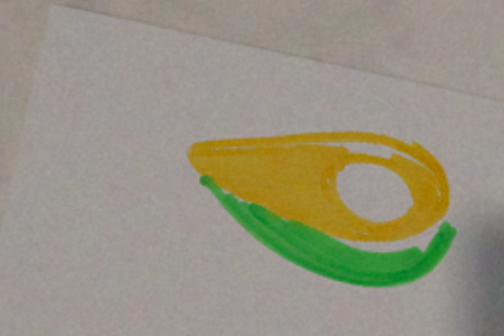

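{"op": "move", "data": {
  "target": [
    [0,0,0,0,0,0,0.959,0,-0.547,0.217,0.959,0,-0.547,0.217,0.9,0,0.576,0.696,-0.686,0.677,-0.247,0.059,0.4,-0.9,-0.03,0.061001,0.313061,0,0,0,0.375,0,-0.57,0.17,0.375,0,-0.57,0.17,0.9,0,0.6,0.7,-0.69,0.68,-0.36,-0.03,0.75,-0.95],
    [0,0,0,0,0,0,0.959,0,-0.547,0.217,0.959,0,-0.547,0.217,0.9,0,0.576,0.696,-0.686,0.677,-0.247,0.059,0.4,-0.9,-0.055,0.061001,0.313061,0,0,0,0.375,0,-0.57,0.17,0.375,0,-0.57,0.17,0.9,0,0.6,0.7,-0.69,0.68,-0.36,-0.03,0.75,-0.95],
    [0,0,0,0,0,0,0.959,0,-0.547,0.217,0.959,0,-0.547,0.217,0.9,0,0.576,0.696,-0.686,0.677,-0.247,0.059,0.4,-0.9,-0.055,0.053338,0.313976,0,0,0,0.375,0,-0.57,0.17,0.375,0,-0.57,0.17,0.9,0,0.6,0.7,-0.69,0.68,-0.36,-0.03,0.75,-0.95],
    [0,0,0,0,0,0,0.959,0,-0.547,0.217,0.959,0,-0.547,0.217,0.9,0,0.576,0.696,-0.686,0.677,-0.247,0.059,0.4,-0.9,-0.055,0.044288,0.31697,0,0,0,0.375,0,-0.57,0.17,0.375,0,-0.57,0.17,0.9,0,0.6,0.7,-0.69,0.68,-0.36,-0.03,0.75,-0.95],
    [0,0,0,0,0,0,0.959,0,-0.547,0.217,0.959,0,-0.547,0.217,0.9,0,0.576,0.696,-0.686,0.677,-0.247,0.059,0.4,-0.9,-0.055,0.034899,0.322739,0,0,0,0.375,0,-0.57,0.17,0.375,0,-0.57,0.17,0.9,0,0.6,0.7,-0.69,0.68,-0.36,-0.03,0.75,-0.95],
    [0,0,0,0,0,0,0.959,0,-0.547,0.217,0.959,0,-0.547,0.217,0.9,0,0.576,0.696,-0.686,0.677,-0.247,0.059,0.4,-0.9,-0.055,0.027396,0.329757,0,0,0,0.375,0,-0.57,0.17,0.375,0,-0.57,0.17,0.9,0,0.6,0.7,-0.69,0.68,-0.36,-0.03,0.75,-0.95],
    [0,0,0,0,0,0,0.959,0,-0.547,0.217,0.959,0,-0.547,0.217,0.9,0,0.576,0.696,-0.686,0.677,-0.247,0.059,0.4,-0.9,-0.055,0.020547,0.338211,0,0,0,0.375,0,-0.57,0.17,0.375,0,-0.57,0.17,0.9,0,0.6,0.7,-0.69,0.68,-0.36,-0.03,0.75,-0.95],
    [0,0,0,0,0,0,0.959,0,-0.547,0.217,0.959,0,-0.547,0.217,0.9,0,0.576,0.696,-0.686,0.677,-0.247,0.059,0.4,-0.9,-0.055,0.013961,0.348838,0,0,0,0.375,0,-0.57,0.17,0.375,0,-0.57,0.17,0.9,0,0.6,0.7,-0.69,0.68,-0.36,-0.03,0.75,-0.95],
    [0,0,0,0,0,0,0.959,0,-0.547,0.217,0.959,0,-0.547,0.217,0.9,0,0.576,0.696,-0.686,0.677,-0.247,0.059,0.4,-0.9,-0.029833,0.013961,0.348838,0,0,0,0.375,0,-0.57,0.17,0.375,0,-0.57,0.17,0.9,0,0.6,0.7,-0.69,0.68,-0.36,-0.03,0.75,-0.95]
  ],
  "speed": [0.25,0.03,0.03,0.03,0.03,0.03,0.03,0.03,0.05],
  "blend": [0,0,0.001,0.001,0.001,0.001,0.001,0,0]
}}

{"op": "move", "data": {
  "target": [
    [0,0,0,0,0,0,0.959,0,-0.547,0.217,0.959,0,-0.547,0.217,0.9,0,0.576,0.696,-0.686,0.677,-0.247,0.059,0.4,-0.9,0,-0.03711,0.053361,0,0,0,0.375,0,-0.57,0.17,0.375,0,-0.57,0.17,0.9,0,0.6,0.7,-0.69,0.68,-0.36,-0.03,0.75,-0.95],
    [0,0,0,0,0,0,0.959,0,-0.547,0.217,0.959,0,-0.547,0.217,0.9,0,0.576,0.696,-0.686,0.677,-0.247,0.059,0.4,-0.9,-0.025167,-0.03711,0.053361,0,0,0,0.375,0,-0.57,0.17,0.375,0,-0.57,0.17,0.9,0,0.6,0.7,-0.69,0.68,-0.36,-0.03,0.75,-0.95],
    [0,0,0,0,0,0,0.959,0,-0.547,0.217,0.959,0,-0.547,0.217,0.9,0,0.576,0.696,-0.686,0.677,-0.247,0.059,0.4,-0.9,-0.025167,-0.032206,0.025623,0,0,0,0.375,0,-0.57,0.17,0.375,0,-0.57,0.17,0.9,0,0.6,0.7,-0.69,0.68,-0.36,-0.03,0.75,-0.95],
    [0,0,0,0,0,0,0.959,0,-0.547,0.217,0.959,0,-0.547,0.217,0.9,0,0.576,0.696,-0.686,0.677,-0.247,0.059,0.4,-0.9,-0.025167,-0.0253,0.006211,0,0,0,0.375,0,-0.57,0.17,0.375,0,-0.57,0.17,0.9,0,0.6,0.7,-0.69,0.68,-0.36,-0.03,0.75,-0.95],
    [0,0,0,0,0,0,0.959,0,-0.547,0.217,0.959,0,-0.547,0.217,0.9,0,0.576,0.696,-0.686,0.677,-0.247,0.059,0.4,-0.9,-0.025167,-0.018262,-0.008115,0,0,0,0.375,0,-0.57,0.17,0.375,0,-0.57,0.17,0.9,0,0.6,0.7,-0.69,0.68,-0.36,-0.03,0.75,-0.95],
    [0,0,0,0,0,0,0.959,0,-0.547,0.217,0.959,0,-0.547,0.217,0.9,0,0.576,0.696,-0.686,0.677,-0.247,0.059,0.4,-0.9,-0.025167,-0.008321,-0.023016,0,0,0,0.375,0,-0.57,0.17,0.375,0,-0.57,0.17,0.9,0,0.6,0.7,-0.69,0.68,-0.36,-0.03,0.75,-0.95],
    [0,0,0,0,0,0,0.959,0,-0.547,0.217,0.959,0,-0.547,0.217,0.9,0,0.576,0.696,-0.686,0.677,-0.247,0.059,0.4,-0.9,-0.025167,0.002908,-0.034261,0,0,0,0.375,0,-0.57,0.17,0.375,0,-0.57,0.17,0.9,0,0.6,0.7,-0.69,0.68,-0.36,-0.03,0.75,-0.95],
    [0,0,0,0,0,0,0.959,0,-0.547,0.217,0.959,0,-0.547,0.217,0.9,0,0.576,0.696,-0.686,0.677,-0.247,0.059,0.4,-0.9,-0.025167,0.016264,-0.041897,0,0,0,0.375,0,-0.57,0.17,0.375,0,-0.57,0.17,0.9,0,0.6,0.7,-0.69,0.68,-0.36,-0.03,0.75,-0.95],
    [0,0,0,0,0,0,0.959,0,-0.547,0.217,0.959,0,-0.547,0.217,0.9,0,0.576,0.696,-0.686,0.677,-0.247,0.059,0.4,-0.9,-0.025167,0.029312,-0.043938,0,0,0,0.375,0,-0.57,0.17,0.375,0,-0.57,0.17,0.9,0,0.6,0.7,-0.69,0.68,-0.36,-0.03,0.75,-0.95],
    [0,0,0,0,0,0,0.959,0,-0.547,0.217,0.959,0,-0.547,0.217,0.9,0,0.576,0.696,-0.686,0.677,-0.247,0.059,0.4,-0.9,-0.025167,0.042422,-0.04154,0,0,0,0.375,0,-0.57,0.17,0.375,0,-0.57,0.17,0.9,0,0.6,0.7,-0.69,0.68,-0.36,-0.03,0.75,-0.95],
    [0,0,0,0,0,0,0.959,0,-0.547,0.217,0.959,0,-0.547,0.217,0.9,0,0.576,0.696,-0.686,0.677,-0.247,0.059,0.4,-0.9,-0.025167,0.041503,-0.038351,0,0,0,0.375,0,-0.57,0.17,0.375,0,-0.57,0.17,0.9,0,0.6,0.7,-0.69,0.68,-0.36,-0.03,0.75,-0.95],
    [0,0,0,0,0,0,0.959,0,-0.547,0.217,0.959,0,-0.547,0.217,0.9,0,0.576,0.696,-0.686,0.677,-0.247,0.059,0.4,-0.9,-0.025167,0.029277,-0.040563,0,0,0,0.375,0,-0.57,0.17,0.375,0,-0.57,0.17,0.9,0,0.6,0.7,-0.69,0.68,-0.36,-0.03,0.75,-0.95],
    [0,0,0,0,0,0,0.959,0,-0.547,0.217,0.959,0,-0.547,0.217,0.9,0,0.576,0.696,-0.686,0.677,-0.247,0.059,0.4,-0.9,-0.025167,0.017505,-0.038774,0,0,0,0.375,0,-0.57,0.17,0.375,0,-0.57,0.17,0.9,0,0.6,0.7,-0.69,0.68,-0.36,-0.03,0.75,-0.95],
    [0,0,0,0,0,0,0.959,0,-0.547,0.217,0.959,0,-0.547,0.217,0.9,0,0.576,0.696,-0.686,0.677,-0.247,0.059,0.4,-0.9,0,0.017505,-0.038774,0,0,0,0.375,0,-0.57,0.17,0.375,0,-0.57,0.17,0.9,0,0.6,0.7,-0.69,0.68,-0.36,-0.03,0.75,-0.95]
  ],
  "speed": [0.1,0.03,0.03,0.03,0.03,0.03,0.03,0.03,0.03,0.03,0.03,0.03,0.03,0.05],
  "blend": [0,0,0.001,0.001,0.001,0.001,0.001,0.001,0.001,0.001,0.001,0.001,0,0]
}}

{"op": "move", "data": {
  "target": [
    [0,0,0,0,0,0,0.959,0,-0.547,0.217,0.959,0,-0.547,0.217,0.9,0,0.576,0.696,-0.686,0.677,-0.247,0.059,0.4,-0.9,-0.025167,0,0,0,0,0,0.375,0,-0.57,0.17,0.375,0,-0.57,0.17,0.9,0,0.6,0.7,-0.69,0.68,-0.36,-0.03,0.75,-0.95],
    [0,0,0,0,0,0,0.959,0,-0.547,0.217,0.959,0,-0.547,0.217,0.9,0,0.576,0.696,-0.686,0.677,-0.247,0.059,0.4,-0.9,-0.025167,-0.012498,0.007105,0,0,0,0.375,0,-0.57,0.17,0.375,0,-0.57,0.17,0.9,0,0.6,0.7,-0.69,0.68,-0.36,-0.03,0.75,-0.95],
    [0,0,0,0,0,0,0.959,0,-0.547,0.217,0.959,0,-0.547,0.217,0.9,0,0.576,0.696,-0.686,0.677,-0.247,0.059,0.4,-0.9,-0.025167,-0.023264,0.017958,0,0,0,0.375,0,-0.57,0.17,0.375,0,-0.57,0.17,0.9,0,0.6,0.7,-0.69,0.68,-0.36,-0.03,0.75,-0.95],
    [0,0,0,0,0,0,0.959,0,-0.547,0.217,0.959,0,-0.547,0.217,0.9,0,0.576,0.696,-0.686,0.677,-0.247,0.059,0.4,-0.9,-0.025167,-0.032973,0.032512,0,0,0,0.375,0,-0.57,0.17,0.375,0,-0.57,0.17,0.9,0,0.6,0.7,-0.69,0.68,-0.36,-0.03,0.75,-0.95],
    [0,0,0,0,0,0,0.959,0,-0.547,0.217,0.959,0,-0.547,0.217,0.9,0,0.576,0.696,-0.686,0.677,-0.247,0.059,0.4,-0.9,-0.025167,-0.039688,0.046353,0,0,0,0.375,0,-0.57,0.17,0.375,0,-0.57,0.17,0.9,0,0.6,0.7,-0.69,0.68,-0.36,-0.03,0.75,-0.95],
    [0,0,0,0,0,0,0.959,0,-0.547,0.217,0.959,0,-0.547,0.217,0.9,0,0.576,0.696,-0.686,0.677,-0.247,0.059,0.4,-0.9,-0.025167,-0.046445,0.068563,0,0,0,0.375,0,-0.57,0.17,0.375,0,-0.57,0.17,0.9,0,0.6,0.7,-0.69,0.68,-0.36,-0.03,0.75,-0.95],
    [0,0,0,0,0,0,0.959,0,-0.547,0.217,0.959,0,-0.547,0.217,0.9,0,0.576,0.696,-0.686,0.677,-0.247,0.059,0.4,-0.9,-0.025167,-0.050548,0.092834,0,0,0,0.375,0,-0.57,0.17,0.375,0,-0.57,0.17,0.9,0,0.6,0.7,-0.69,0.68,-0.36,-0.03,0.75,-0.95],
    [0,0,0,0,0,0,0.959,0,-0.547,0.217,0.959,0,-0.547,0.217,0.9,0,0.576,0.696,-0.686,0.677,-0.247,0.059,0.4,-0.9,0,-0.050548,0.092834,0,0,0,0.375,0,-0.57,0.17,0.375,0,-0.57,0.17,0.9,0,0.6,0.7,-0.69,0.68,-0.36,-0.03,0.75,-0.95]
  ],
  "speed": [0.03,0.03,0.03,0.03,0.03,0.03,0.03,0.05],
  "blend": [0,0.001,0.001,0.001,0.001,0.001,0,0]
}}

{"op": "move", "data": {
  "target": [
    [0,0,0,0,0,0,0.959,0,-0.547,0.217,0.959,0,-0.547,0.217,0.9,0,0.576,0.696,-0.686,0.677,-0.247,0.059,0.4,-0.9,0,0.023598,0.041647,0,0,0,0.375,0,-0.57,0.17,0.375,0,-0.57,0.17,0.9,0,0.6,0.7,-0.69,0.68,-0.36,-0.03,0.75,-0.95],
    [0,0,0,0,0,0,0.959,0,-0.547,0.217,0.959,0,-0.547,0.217,0.9,0,0.576,0.696,-0.686,0.677,-0.247,0.059,0.4,-0.9,-0.025167,0.023598,0.041647,0,0,0,0.375,0,-0.57,0.17,0.375,0,-0.57,0.17,0.9,0,0.6,0.7,-0.69,0.68,-0.36,-0.03,0.75,-0.95],
    [0,0,0,0,0,0,0.959,0,-0.547,0.217,0.959,0,-0.547,0.217,0.9,0,0.576,0.696,-0.686,0.677,-0.247,0.059,0.4,-0.9,-0.025167,0.072025,0.003791,0,0,0,0.375,0,-0.57,0.17,0.375,0,-0.57,0.17,0.9,0,0.6,0.7,-0.69,0.68,-0.36,-0.03,0.75,-0.95],
    [0,0,0,0,0,0,0.959,0,-0.547,0.217,0.959,0,-0.547,0.217,0.9,0,0.576,0.696,-0.686,0.677,-0.247,0.059,0.4,-0.9,0,0.072025,0.003791,0,0,0,0.375,0,-0.57,0.17,0.375,0,-0.57,0.17,0.9,0,0.6,0.7,-0.69,0.68,-0.36,-0.03,0.75,-0.95]
  ],
  "speed": [0.1,0.03,0.03,0.05],
  "blend": [0,0,0,0]
}}

{"op": "move", "data": {
  "target": [
    [0,0,0,0,0,0,0.959,0,-0.547,0.217,0.959,0,-0.547,0.217,0.9,0,0.576,0.696,-0.686,0.677,-0.247,0.059,0.4,-0.9,0,-0.067943,0.036907,0,0,0,0.375,0,-0.57,0.17,0.375,0,-0.57,0.17,0.9,0,0.6,0.7,-0.69,0.68,-0.36,-0.03,0.75,-0.95],
    [0,0,0,0,0,0,0.959,0,-0.547,0.217,0.959,0,-0.547,0.217,0.9,0,0.576,0.696,-0.686,0.677,-0.247,0.059,0.4,-0.9,-0.025167,-0.067943,0.036907,0,0,0,0.375,0,-0.57,0.17,0.375,0,-0.57,0.17,0.9,0,0.6,0.7,-0.69,0.68,-0.36,-0.03,0.75,-0.95],
    [0,0,0,0,0,0,0.959,0,-0.547,0.217,0.959,0,-0.547,0.217,0.9,0,0.576,0.696,-0.686,0.677,-0.247,0.059,0.4,-0.9,-0.025167,-0.063359,0.017954,0,0,0,0.375,0,-0.57,0.17,0.375,0,-0.57,0.17,0.9,0,0.6,0.7,-0.69,0.68,-0.36,-0.03,0.75,-0.95],
    [0,0,0,0,0,0,0.959,0,-0.547,0.217,0.959,0,-0.547,0.217,0.9,0,0.576,0.696,-0.686,0.677,-0.247,0.059,0.4,-0.9,-0.025167,-0.055425,-0.006775,0,0,0,0.375,0,-0.57,0.17,0.375,0,-0.57,0.17,0.9,0,0.6,0.7,-0.69,0.68,-0.36,-0.03,0.75,-0.95],
    [0,0,0,0,0,0,0.959,0,-0.547,0.217,0.959,0,-0.547,0.217,0.9,0,0.576,0.696,-0.686,0.677,-0.247,0.059,0.4,-0.9,-0.025167,-0.045396,-0.030115,0,0,0,0.375,0,-0.57,0.17,0.375,0,-0.57,0.17,0.9,0,0.6,0.7,-0.69,0.68,-0.36,-0.03,0.75,-0.95],
    [0,0,0,0,0,0,0.959,0,-0.547,0.217,0.959,0,-0.547,0.217,0.9,0,0.576,0.696,-0.686,0.677,-0.247,0.059,0.4,-0.9,-0.025167,-0.032224,-0.051369,0,0,0,0.375,0,-0.57,0.17,0.375,0,-0.57,0.17,0.9,0,0.6,0.7,-0.69,0.68,-0.36,-0.03,0.75,-0.95],
    [0,0,0,0,0,0,0.959,0,-0.547,0.217,0.959,0,-0.547,0.217,0.9,0,0.576,0.696,-0.686,0.677,-0.247,0.059,0.4,-0.9,-0.025167,-0.01556,-0.070306,0,0,0,0.375,0,-0.57,0.17,0.375,0,-0.57,0.17,0.9,0,0.6,0.7,-0.69,0.68,-0.36,-0.03,0.75,-0.95],
    [0,0,0,0,0,0,0.959,0,-0.547,0.217,0.959,0,-0.547,0.217,0.9,0,0.576,0.696,-0.686,0.677,-0.247,0.059,0.4,-0.9,-0.025167,-0.00049,-0.079304,0,0,0,0.375,0,-0.57,0.17,0.375,0,-0.57,0.17,0.9,0,0.6,0.7,-0.69,0.68,-0.36,-0.03,0.75,-0.95],
    [0,0,0,0,0,0,0.959,0,-0.547,0.217,0.959,0,-0.547,0.217,0.9,0,0.576,0.696,-0.686,0.677,-0.247,0.059,0.4,-0.9,-0.025167,0.014137,-0.081598,0,0,0,0.375,0,-0.57,0.17,0.375,0,-0.57,0.17,0.9,0,0.6,0.7,-0.69,0.68,-0.36,-0.03,0.75,-0.95],
    [0,0,0,0,0,0,0.959,0,-0.547,0.217,0.959,0,-0.547,0.217,0.9,0,0.576,0.696,-0.686,0.677,-0.247,0.059,0.4,-0.9,-0.025167,0.028557,-0.076031,0,0,0,0.375,0,-0.57,0.17,0.375,0,-0.57,0.17,0.9,0,0.6,0.7,-0.69,0.68,-0.36,-0.03,0.75,-0.95],
    [0,0,0,0,0,0,0.959,0,-0.547,0.217,0.959,0,-0.547,0.217,0.9,0,0.576,0.696,-0.686,0.677,-0.247,0.059,0.4,-0.9,0,0.028557,-0.076031,0,0,0,0.375,0,-0.57,0.17,0.375,0,-0.57,0.17,0.9,0,0.6,0.7,-0.69,0.68,-0.36,-0.03,0.75,-0.95]
  ],
  "speed": [0.1,0.03,0.03,0.03,0.03,0.03,0.03,0.03,0.03,0.03,0.05],
  "blend": [0,0,0.001,0.001,0.001,0.001,0.001,0.001,0.001,0,0]
}}

{"op": "move", "data": {
  "target": [0,0,0,0,0,0,0.959,0,-0.547,0.217,0.959,0,-0.547,0.217,0.9,0,0.576,0.696,-0.686,0.677,-0.247,0.059,0.4,-0.9,0.029833,-0.081501,-0.330657,0,0,0,0.375,0,-0.57,0.17,0.375,0,-0.57,0.17,0.9,0,0.6,0.7,-0.69,0.68,-0.36,-0.03,0.75,-0.95],
  "speed": 0.25,
  "cameras": ["cam_above"]
}}

{"op": "zoom_image", "data": {
  "camera": "cam_above",
  "region": [110, 220, 290, 340]
}}

Scene clock: 5196.20 s.
left_arm: end_effector_position=(+0.4982, +0.4126, +0.2453) hand_goal=(+0.960, +0.000, -0.546, +0.218, +0.960, +0.000, -0.546, +0.218, +0.900, +0.000, +0.576, +0.696, -0.686, +0.678, -0.246, +0.060) hand_measured=(+0.944, +0.002, -0.548, +0.216, +0.944, +0.002, -0.548, +0.216, +0.892, +0.002, +0.576, +0.698, -0.686, +0.680, -0.242, +0.062) hand_current_ma=(-60, +4, -4, -6, -62, +3, -5, -7, -27, +5, +0, +3, -1, +9, +17, +11) hand_state=(goal, goal, goal, goal, goal, goal, goal, goal, goal, goal, goal, goal, goal, goal, goal, goal) hand_current_limit=0.40 hand_speed=-0.90 end_effector_quat_wxyz=(-0.431, +0.748, -0.437, +0.253) | right_arm: end_effector_position=(+0.6052, -0.0078, +0.0981) hand_goal=(+0.376, +0.000, -0.570, +0.170, +0.376, +0.000, -0.570, +0.170, +0.900, +0.000, +0.600, +0.700, -0.690, +0.680, -0.360, -0.030) hand_measured=(+0.480, +0.000, -0.528, +0.180, +0.458, +0.000, -0.540, +0.172, +0.898, +0.002, +0.598, +0.698, -0.676, +0.682, -0.186, +0.060) hand_current_ma=(+376, +0, +106, +15, +280, +0, +66, +2, -2, +2, -3, -3, +25, +3, +481, +429) hand_state=(blocked, goal, blocked, goal, blocked, goal, blocked, goal, goal, goal, goal, goal, goal, goal, blocked, blocked) hand_current_limit=0.75 hand_speed=-0.95 end_effector_quat_wxyz=(-0.272, +0.653, +0.271, +0.653)
Joint positions: left_arm=[3.618 -1.472 -1.87 -3.465 -1.599 -0.018] | right_arm=[0.357 -1.043 2.006 -0.964 1.181 -1.57]
Joint torques (N m): left_arm=[15.95 12.49 26.37 -0.74 1.69 0.52] | right_arm=[6.07 -47.46 -19.65 1.06 1.28 -0.64]
Wrist force (N): left_arm=[0.2 1.3 0.3] | right_arm=[-0.7 -0.5 -0.1]
Wrist torque (N m): left_arm=[0.08 -0.11 -0.19] | right_arm=[-0.11 -0.09 0.08]
Wrist force, peak (N): left_arm=[0.6 1.2 0.4] | right_arm=[-1.2 0.4 1.4]
Hand target: left_arm +0.4982, +0.4126, +0.2453; -0.431, +0.748, -0.437, +0.253 | right_arm +0.6052, -0.0078, +0.0981; -0.272, +0.653, +0.271, +0.653
Off the commanded pose: left_arm 0.000 m, 0 deg | right_arm 0.000 m, 0 deg.
move: done

Scene clock: 5202.00 s.
left_arm: end_effector_position=(+0.4982, +0.4126, +0.2453) hand_goal=(+0.960, +0.000, -0.546, +0.218, +0.960, +0.000, -0.546, +0.218, +0.900, +0.000, +0.576, +0.696, -0.686, +0.678, -0.246, +0.060) hand_measured=(+0.944, +0.002, -0.548, +0.216, +0.944, +0.002, -0.548, +0.216, +0.892, +0.002, +0.576, +0.698, -0.686, +0.680, -0.242, +0.062) hand_current_ma=(-60, +4, -4, -6, -62, +3, -5, -7, -27, +5, +0, +3, -1, +9, +17, +11) hand_state=(goal, goal, goal, goal, goal, goal, goal, goal, goal, goal, goal, goal, goal, goal, goal, goal) hand_current_limit=0.40 hand_speed=-0.90 end_effector_quat_wxyz=(-0.431, +0.748, -0.437, +0.253) | right_arm: end_effector_position=(+0.5962, -0.0317, +0.0981) hand_goal=(+0.376, +0.000, -0.570, +0.170, +0.376, +0.000, -0.570, +0.170, +0.900, +0.000, +0.600, +0.700, -0.690, +0.680, -0.360, -0.030) hand_measured=(+0.480, +0.000, -0.528, +0.180, +0.458, +0.000, -0.540, +0.172, +0.898, +0.002, +0.598, +0.698, -0.676, +0.682, -0.186, +0.060) hand_current_ma=(+376, +0, +106, +15, +280, +0, +66, +2, -2, +2, -3, -3, +25, +3, +481, +429) hand_state=(blocked, goal, blocked, goal, blocked, goal, blocked, goal, goal, goal, goal, goal, goal, goal, blocked, blocked) hand_current_limit=0.75 hand_speed=-0.95 end_effector_quat_wxyz=(-0.272, +0.653, +0.271, +0.653)
Joint positions: left_arm=[3.618 -1.472 -1.87 -3.465 -1.599 -0.018] | right_arm=[0.313 -1.077 2.072 -0.996 1.136 -1.57]
Joint torques (N m): left_arm=[15.55 11.92 26.2 -0.68 1.72 0.45] | right_arm=[5.75 -45.55 -19.13 1.37 1.28 -0.4]
Wrist force (N): left_arm=[0.2 1.0 0.4] | right_arm=[-0.6 -0.3 -0.2]
Wrist torque (N m): left_arm=[0.04 -0.11 -0.18] | right_arm=[-0.08 -0.07 0.11]
Wrist force, peak (N): left_arm=[0.2 1.2 0.5] | right_arm=[-1.3 -1.1 0.0]
Hand target: left_arm +0.4982, +0.4126, +0.2453; -0.431, +0.748, -0.437, +0.253 | right_arm +0.5962, -0.0317, +0.0981; -0.272, +0.653, +0.271, +0.653
Off the commanded pose: left_arm 0.000 m, 0 deg | right_arm 0.000 m, 0 deg.
move: done

Scene clock: 5205.87 s.
left_arm: end_effector_position=(+0.4982, +0.4126, +0.2453) hand_goal=(+0.960, +0.000, -0.546, +0.218, +0.960, +0.000, -0.546, +0.218, +0.900, +0.000, +0.576, +0.696, -0.686, +0.678, -0.246, +0.060) hand_measured=(+0.944, +0.002, -0.548, +0.216, +0.944, +0.002, -0.548, +0.216, +0.892, +0.002, +0.576, +0.698, -0.686, +0.680, -0.242, +0.062) hand_current_ma=(-60, +4, -4, -6, -62, +3, -5, -7, -27, +5, +0, +3, -1, +9, +17, +11) hand_state=(goal, goal, goal, goal, goal, goal, goal, goal, goal, goal, goal, goal, goal, goal, goal, goal) hand_current_limit=0.40 hand_speed=-0.90 end_effector_quat_wxyz=(-0.431, +0.748, -0.437, +0.253) | right_arm: end_effector_position=(+0.6140, +0.0292, +0.0981) hand_goal=(+0.376, +0.000, -0.570, +0.170, +0.376, +0.000, -0.570, +0.170, +0.900, +0.000, +0.600, +0.700, -0.690, +0.680, -0.360, -0.030) hand_measured=(+0.480, +0.000, -0.528, +0.180, +0.458, +0.000, -0.540, +0.172, +0.898, +0.002, +0.598, +0.698, -0.676, +0.682, -0.186, +0.060) hand_current_ma=(+376, +0, +106, +15, +280, +0, +66, +2, -2, +2, -3, -3, +25, +3, +481, +429) hand_state=(blocked, goal, blocked, goal, blocked, goal, blocked, goal, goal, goal, goal, goal, goal, goal, blocked, blocked) hand_current_limit=0.75 hand_speed=-0.95 end_effector_quat_wxyz=(-0.272, +0.653, +0.271, +0.653)
Joint positions: left_arm=[3.618 -1.472 -1.87 -3.465 -1.599 -0.018] | right_arm=[0.423 -0.995 1.911 -0.917 1.247 -1.571]
Joint torques (N m): left_arm=[15.99 11.63 27.01 -0.6 1.7 0.39] | right_arm=[6.33 -50.12 -20.72 0.64 1.37 -1.01]
Wrist force (N): left_arm=[0.4 1.1 0.4] | right_arm=[-1.0 -0.1 -0.7]
Wrist torque (N m): left_arm=[0.04 -0.13 -0.16] | right_arm=[-0.01 -0.03 0.09]
Wrist force, peak (N): left_arm=[0.4 1.3 0.3] | right_arm=[-1.3 -0.6 -0.3]
Hand target: left_arm +0.4982, +0.4126, +0.2453; -0.431, +0.748, -0.437, +0.253 | right_arm +0.6140, +0.0292, +0.0982; -0.272, +0.653, +0.271, +0.653
Off the commanded pose: left_arm 0.000 m, 0 deg | right_arm 0.000 m, 0 deg.
move: done

Scene clock: 5209.50 s.
left_arm: end_effector_position=(+0.4982, +0.4126, +0.2453) hand_goal=(+0.960, +0.000, -0.546, +0.218, +0.960, +0.000, -0.546, +0.218, +0.900, +0.000, +0.576, +0.696, -0.686, +0.678, -0.246, +0.060) hand_measured=(+0.944, +0.002, -0.548, +0.216, +0.944, +0.002, -0.548, +0.216, +0.892, +0.002, +0.576, +0.698, -0.686, +0.680, -0.242, +0.062) hand_current_ma=(-60, +4, -4, -6, -62, +3, -5, -7, -27, +5, +0, +3, -1, +9, +17, +11) hand_state=(goal, goal, goal, goal, goal, goal, goal, goal, goal, goal, goal, goal, goal, goal, goal, goal) hand_current_limit=0.40 hand_speed=-0.90 end_effector_quat_wxyz=(-0.431, +0.748, -0.437, +0.253) | right_arm: end_effector_position=(+0.6463, +0.0003, +0.0981) hand_goal=(+0.376, +0.000, -0.570, +0.170, +0.376, +0.000, -0.570, +0.170, +0.900, +0.000, +0.600, +0.700, -0.690, +0.680, -0.360, -0.030) hand_measured=(+0.480, +0.000, -0.528, +0.180, +0.458, +0.000, -0.540, +0.172, +0.898, +0.002, +0.598, +0.698, -0.676, +0.682, -0.186, +0.060) hand_current_ma=(+376, +0, +106, +15, +280, +0, +66, +2, -2, +2, -3, -3, +25, +3, +481, +429) hand_state=(blocked, goal, blocked, goal, blocked, goal, blocked, goal, goal, goal, goal, goal, goal, goal, blocked, blocked) hand_current_limit=0.75 hand_speed=-0.95 end_effector_quat_wxyz=(-0.272, +0.653, +0.271, +0.653)
Joint positions: left_arm=[3.618 -1.472 -1.87 -3.465 -1.599 -0.018] | right_arm=[0.34 -0.985 1.892 -0.908 1.163 -1.57]
Joint torques (N m): left_arm=[15.91 12.43 26.05 -0.65 1.67 0.36] | right_arm=[-5.55 -50.11 -20.19 1.02 -1.63 0.62]
Wrist force (N): left_arm=[0.2 0.9 0.5] | right_arm=[-1.1 -0.4 -0.4]
Wrist torque (N m): left_arm=[0.02 -0.10 -0.18] | right_arm=[-0.08 -0.02 0.05]
Wrist force, peak (N): left_arm=[0.3 1.1 0.6] | right_arm=[1.6 -1.0 0.4]
Hand target: left_arm +0.4982, +0.4126, +0.2453; -0.431, +0.748, -0.437, +0.253 | right_arm +0.6463, +0.0003, +0.0982; -0.272, +0.653, +0.271, +0.653
Off the commanded pose: left_arm 0.000 m, 0 deg | right_arm 0.000 m, 0 deg.
move: done

Scene clock: 5215.33 s.
left_arm: end_effector_position=(+0.4982, +0.4126, +0.2453) hand_goal=(+0.960, +0.000, -0.546, +0.218, +0.960, +0.000, -0.546, +0.218, +0.900, +0.000, +0.576, +0.696, -0.686, +0.678, -0.246, +0.060) hand_measured=(+0.944, +0.002, -0.548, +0.216, +0.944, +0.002, -0.548, +0.216, +0.892, +0.002, +0.576, +0.698, -0.686, +0.680, -0.242, +0.062) hand_current_ma=(-60, +4, -4, -6, -62, +3, -5, -7, -27, +5, +0, +3, -1, +9, +17, +11) hand_state=(goal, goal, goal, goal, goal, goal, goal, goal, goal, goal, goal, goal, goal, goal, goal, goal) hand_current_limit=0.40 hand_speed=-0.90 end_effector_quat_wxyz=(-0.431, +0.748, -0.437, +0.253) | right_arm: end_effector_position=(+0.6262, -0.0441, +0.0981) hand_goal=(+0.376, +0.000, -0.570, +0.170, +0.376, +0.000, -0.570, +0.170, +0.900, +0.000, +0.600, +0.700, -0.690, +0.680, -0.360, -0.030) hand_measured=(+0.480, +0.000, -0.528, +0.178, +0.458, +0.000, -0.540, +0.174, +0.898, +0.002, +0.598, +0.698, -0.676, +0.682, -0.186, +0.060) hand_current_ma=(+376, +0, +106, +13, +280, +0, +65, +3, -2, +2, -3, -3, +25, +3, +481, +429) hand_state=(blocked, goal, blocked, goal, blocked, goal, blocked, goal, goal, goal, goal, goal, goal, goal, blocked, blocked) hand_current_limit=0.75 hand_speed=-0.95 end_effector_quat_wxyz=(-0.272, +0.653, +0.271, +0.653)
Joint positions: left_arm=[3.618 -1.472 -1.87 -3.465 -1.599 -0.018] | right_arm=[0.262 -1.051 2.022 -0.972 1.086 -1.57]
Joint torques (N m): left_arm=[15.5 12.06 26.36 -0.53 1.85 0.22] | right_arm=[-5.58 -47.04 -18.89 1.13 -1.64 0.02]
Wrist force (N): left_arm=[0.2 1.0 0.5] | right_arm=[-1.1 -0.3 -0.3]
Wrist torque (N m): left_arm=[0.03 -0.11 -0.18] | right_arm=[-0.08 -0.02 0.07]
Wrist force, peak (N): left_arm=[0.5 1.2 0.7] | right_arm=[1.6 -0.7 0.4]
Hand target: left_arm +0.4982, +0.4126, +0.2453; -0.431, +0.748, -0.437, +0.253 | right_arm +0.6262, -0.0441, +0.0981; -0.272, +0.653, +0.271, +0.653
Off the commanded pose: left_arm 0.000 m, 0 deg | right_arm 0.000 m, 0 deg.
move: done

Scene clock: 5216.83 s.
left_arm: end_effector_position=(+0.4982, +0.4126, +0.2453) hand_goal=(+0.960, +0.000, -0.546, +0.218, +0.960, +0.000, -0.546, +0.218, +0.900, +0.000, +0.576, +0.696, -0.686, +0.678, -0.246, +0.060) hand_measured=(+0.944, +0.002, -0.548, +0.216, +0.944, +0.002, -0.548, +0.216, +0.892, +0.002, +0.576, +0.698, -0.686, +0.680, -0.242, +0.062) hand_current_ma=(-60, +4, -4, -6, -62, +3, -5, -7, -27, +5, +0, +3, -1, +9, +17, +11) hand_state=(goal, goal, goal, goal, goal, goal, goal, goal, goal, goal, goal, goal, goal, goal, goal, goal) hand_current_limit=0.40 hand_speed=-0.90 end_effector_quat_wxyz=(-0.431, +0.748, -0.437, +0.253) | right_arm: end_effector_position=(+0.4516, -0.1503, +0.1159) hand_goal=(+0.376, +0.000, -0.570, +0.170, +0.376, +0.000, -0.570, +0.170, +0.900, +0.000, +0.600, +0.700, -0.690, +0.680, -0.360, -0.030) hand_measured=(+0.480, +0.000, -0.528, +0.178, +0.458, +0.000, -0.540, +0.174, +0.898, +0.002, +0.598, +0.698, -0.676, +0.682, -0.186, +0.060) hand_current_ma=(+376, +0, +106, +13, +280, +0, +65, +3, -2, +2, -3, -3, +25, +3, +481, +429) hand_state=(blocked, goal, blocked, goal, blocked, goal, blocked, goal, goal, goal, goal, goal, goal, goal, blocked, blocked) hand_current_limit=0.75 hand_speed=-0.95 end_effector_quat_wxyz=(-0.272, +0.653, +0.271, +0.653)
Joint positions: left_arm=[3.618 -1.472 -1.87 -3.465 -1.599 -0.018] | right_arm=[0.042 -1.448 2.604 -1.157 0.865 -1.57]
Joint torques (N m): left_arm=[14.89 12.98 26.31 -0.46 1.79 0.13] | right_arm=[-5.2 -26.47 -2.86 1.19 -1.89 1.84]
Wrist force (N): left_arm=[0.2 1.2 0.3] | right_arm=[-1.1 -0.3 -0.4]
Wrist torque (N m): left_arm=[0.07 -0.11 -0.19] | right_arm=[-0.07 -0.03 -0.02]
Wrist force, peak (N): left_arm=[0.3 1.2 0.6] | right_arm=[-1.1 -1.0 -1.7]
Hand target: left_arm +0.4982, +0.4126, +0.2453; -0.431, +0.748, -0.437, +0.253 | right_arm +0.4516, -0.1503, +0.1159; -0.272, +0.653, +0.271, +0.653
Off the commanded pose: left_arm 0.000 m, 0 deg | right_arm 0.000 m, 0 deg.
move: done
Images, in order (width x height): cam_above 504x504.

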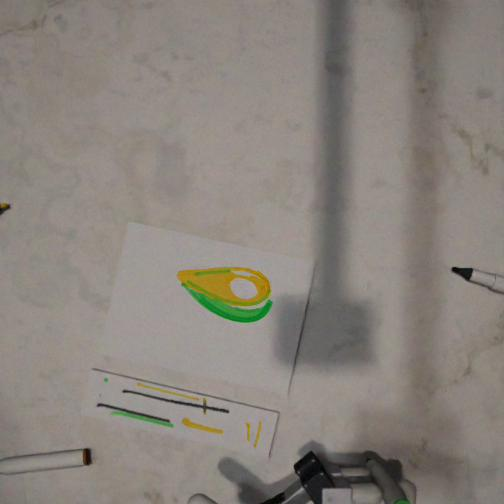

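Scaled by 2.800 from the camera's 504x504 image, which has a finer 720x720 frame.

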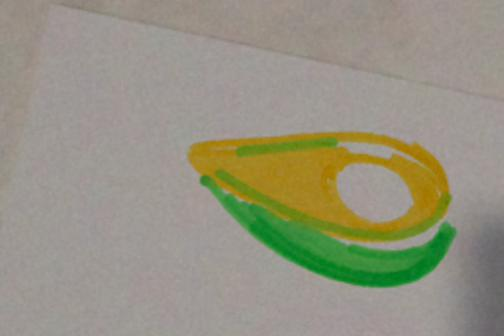

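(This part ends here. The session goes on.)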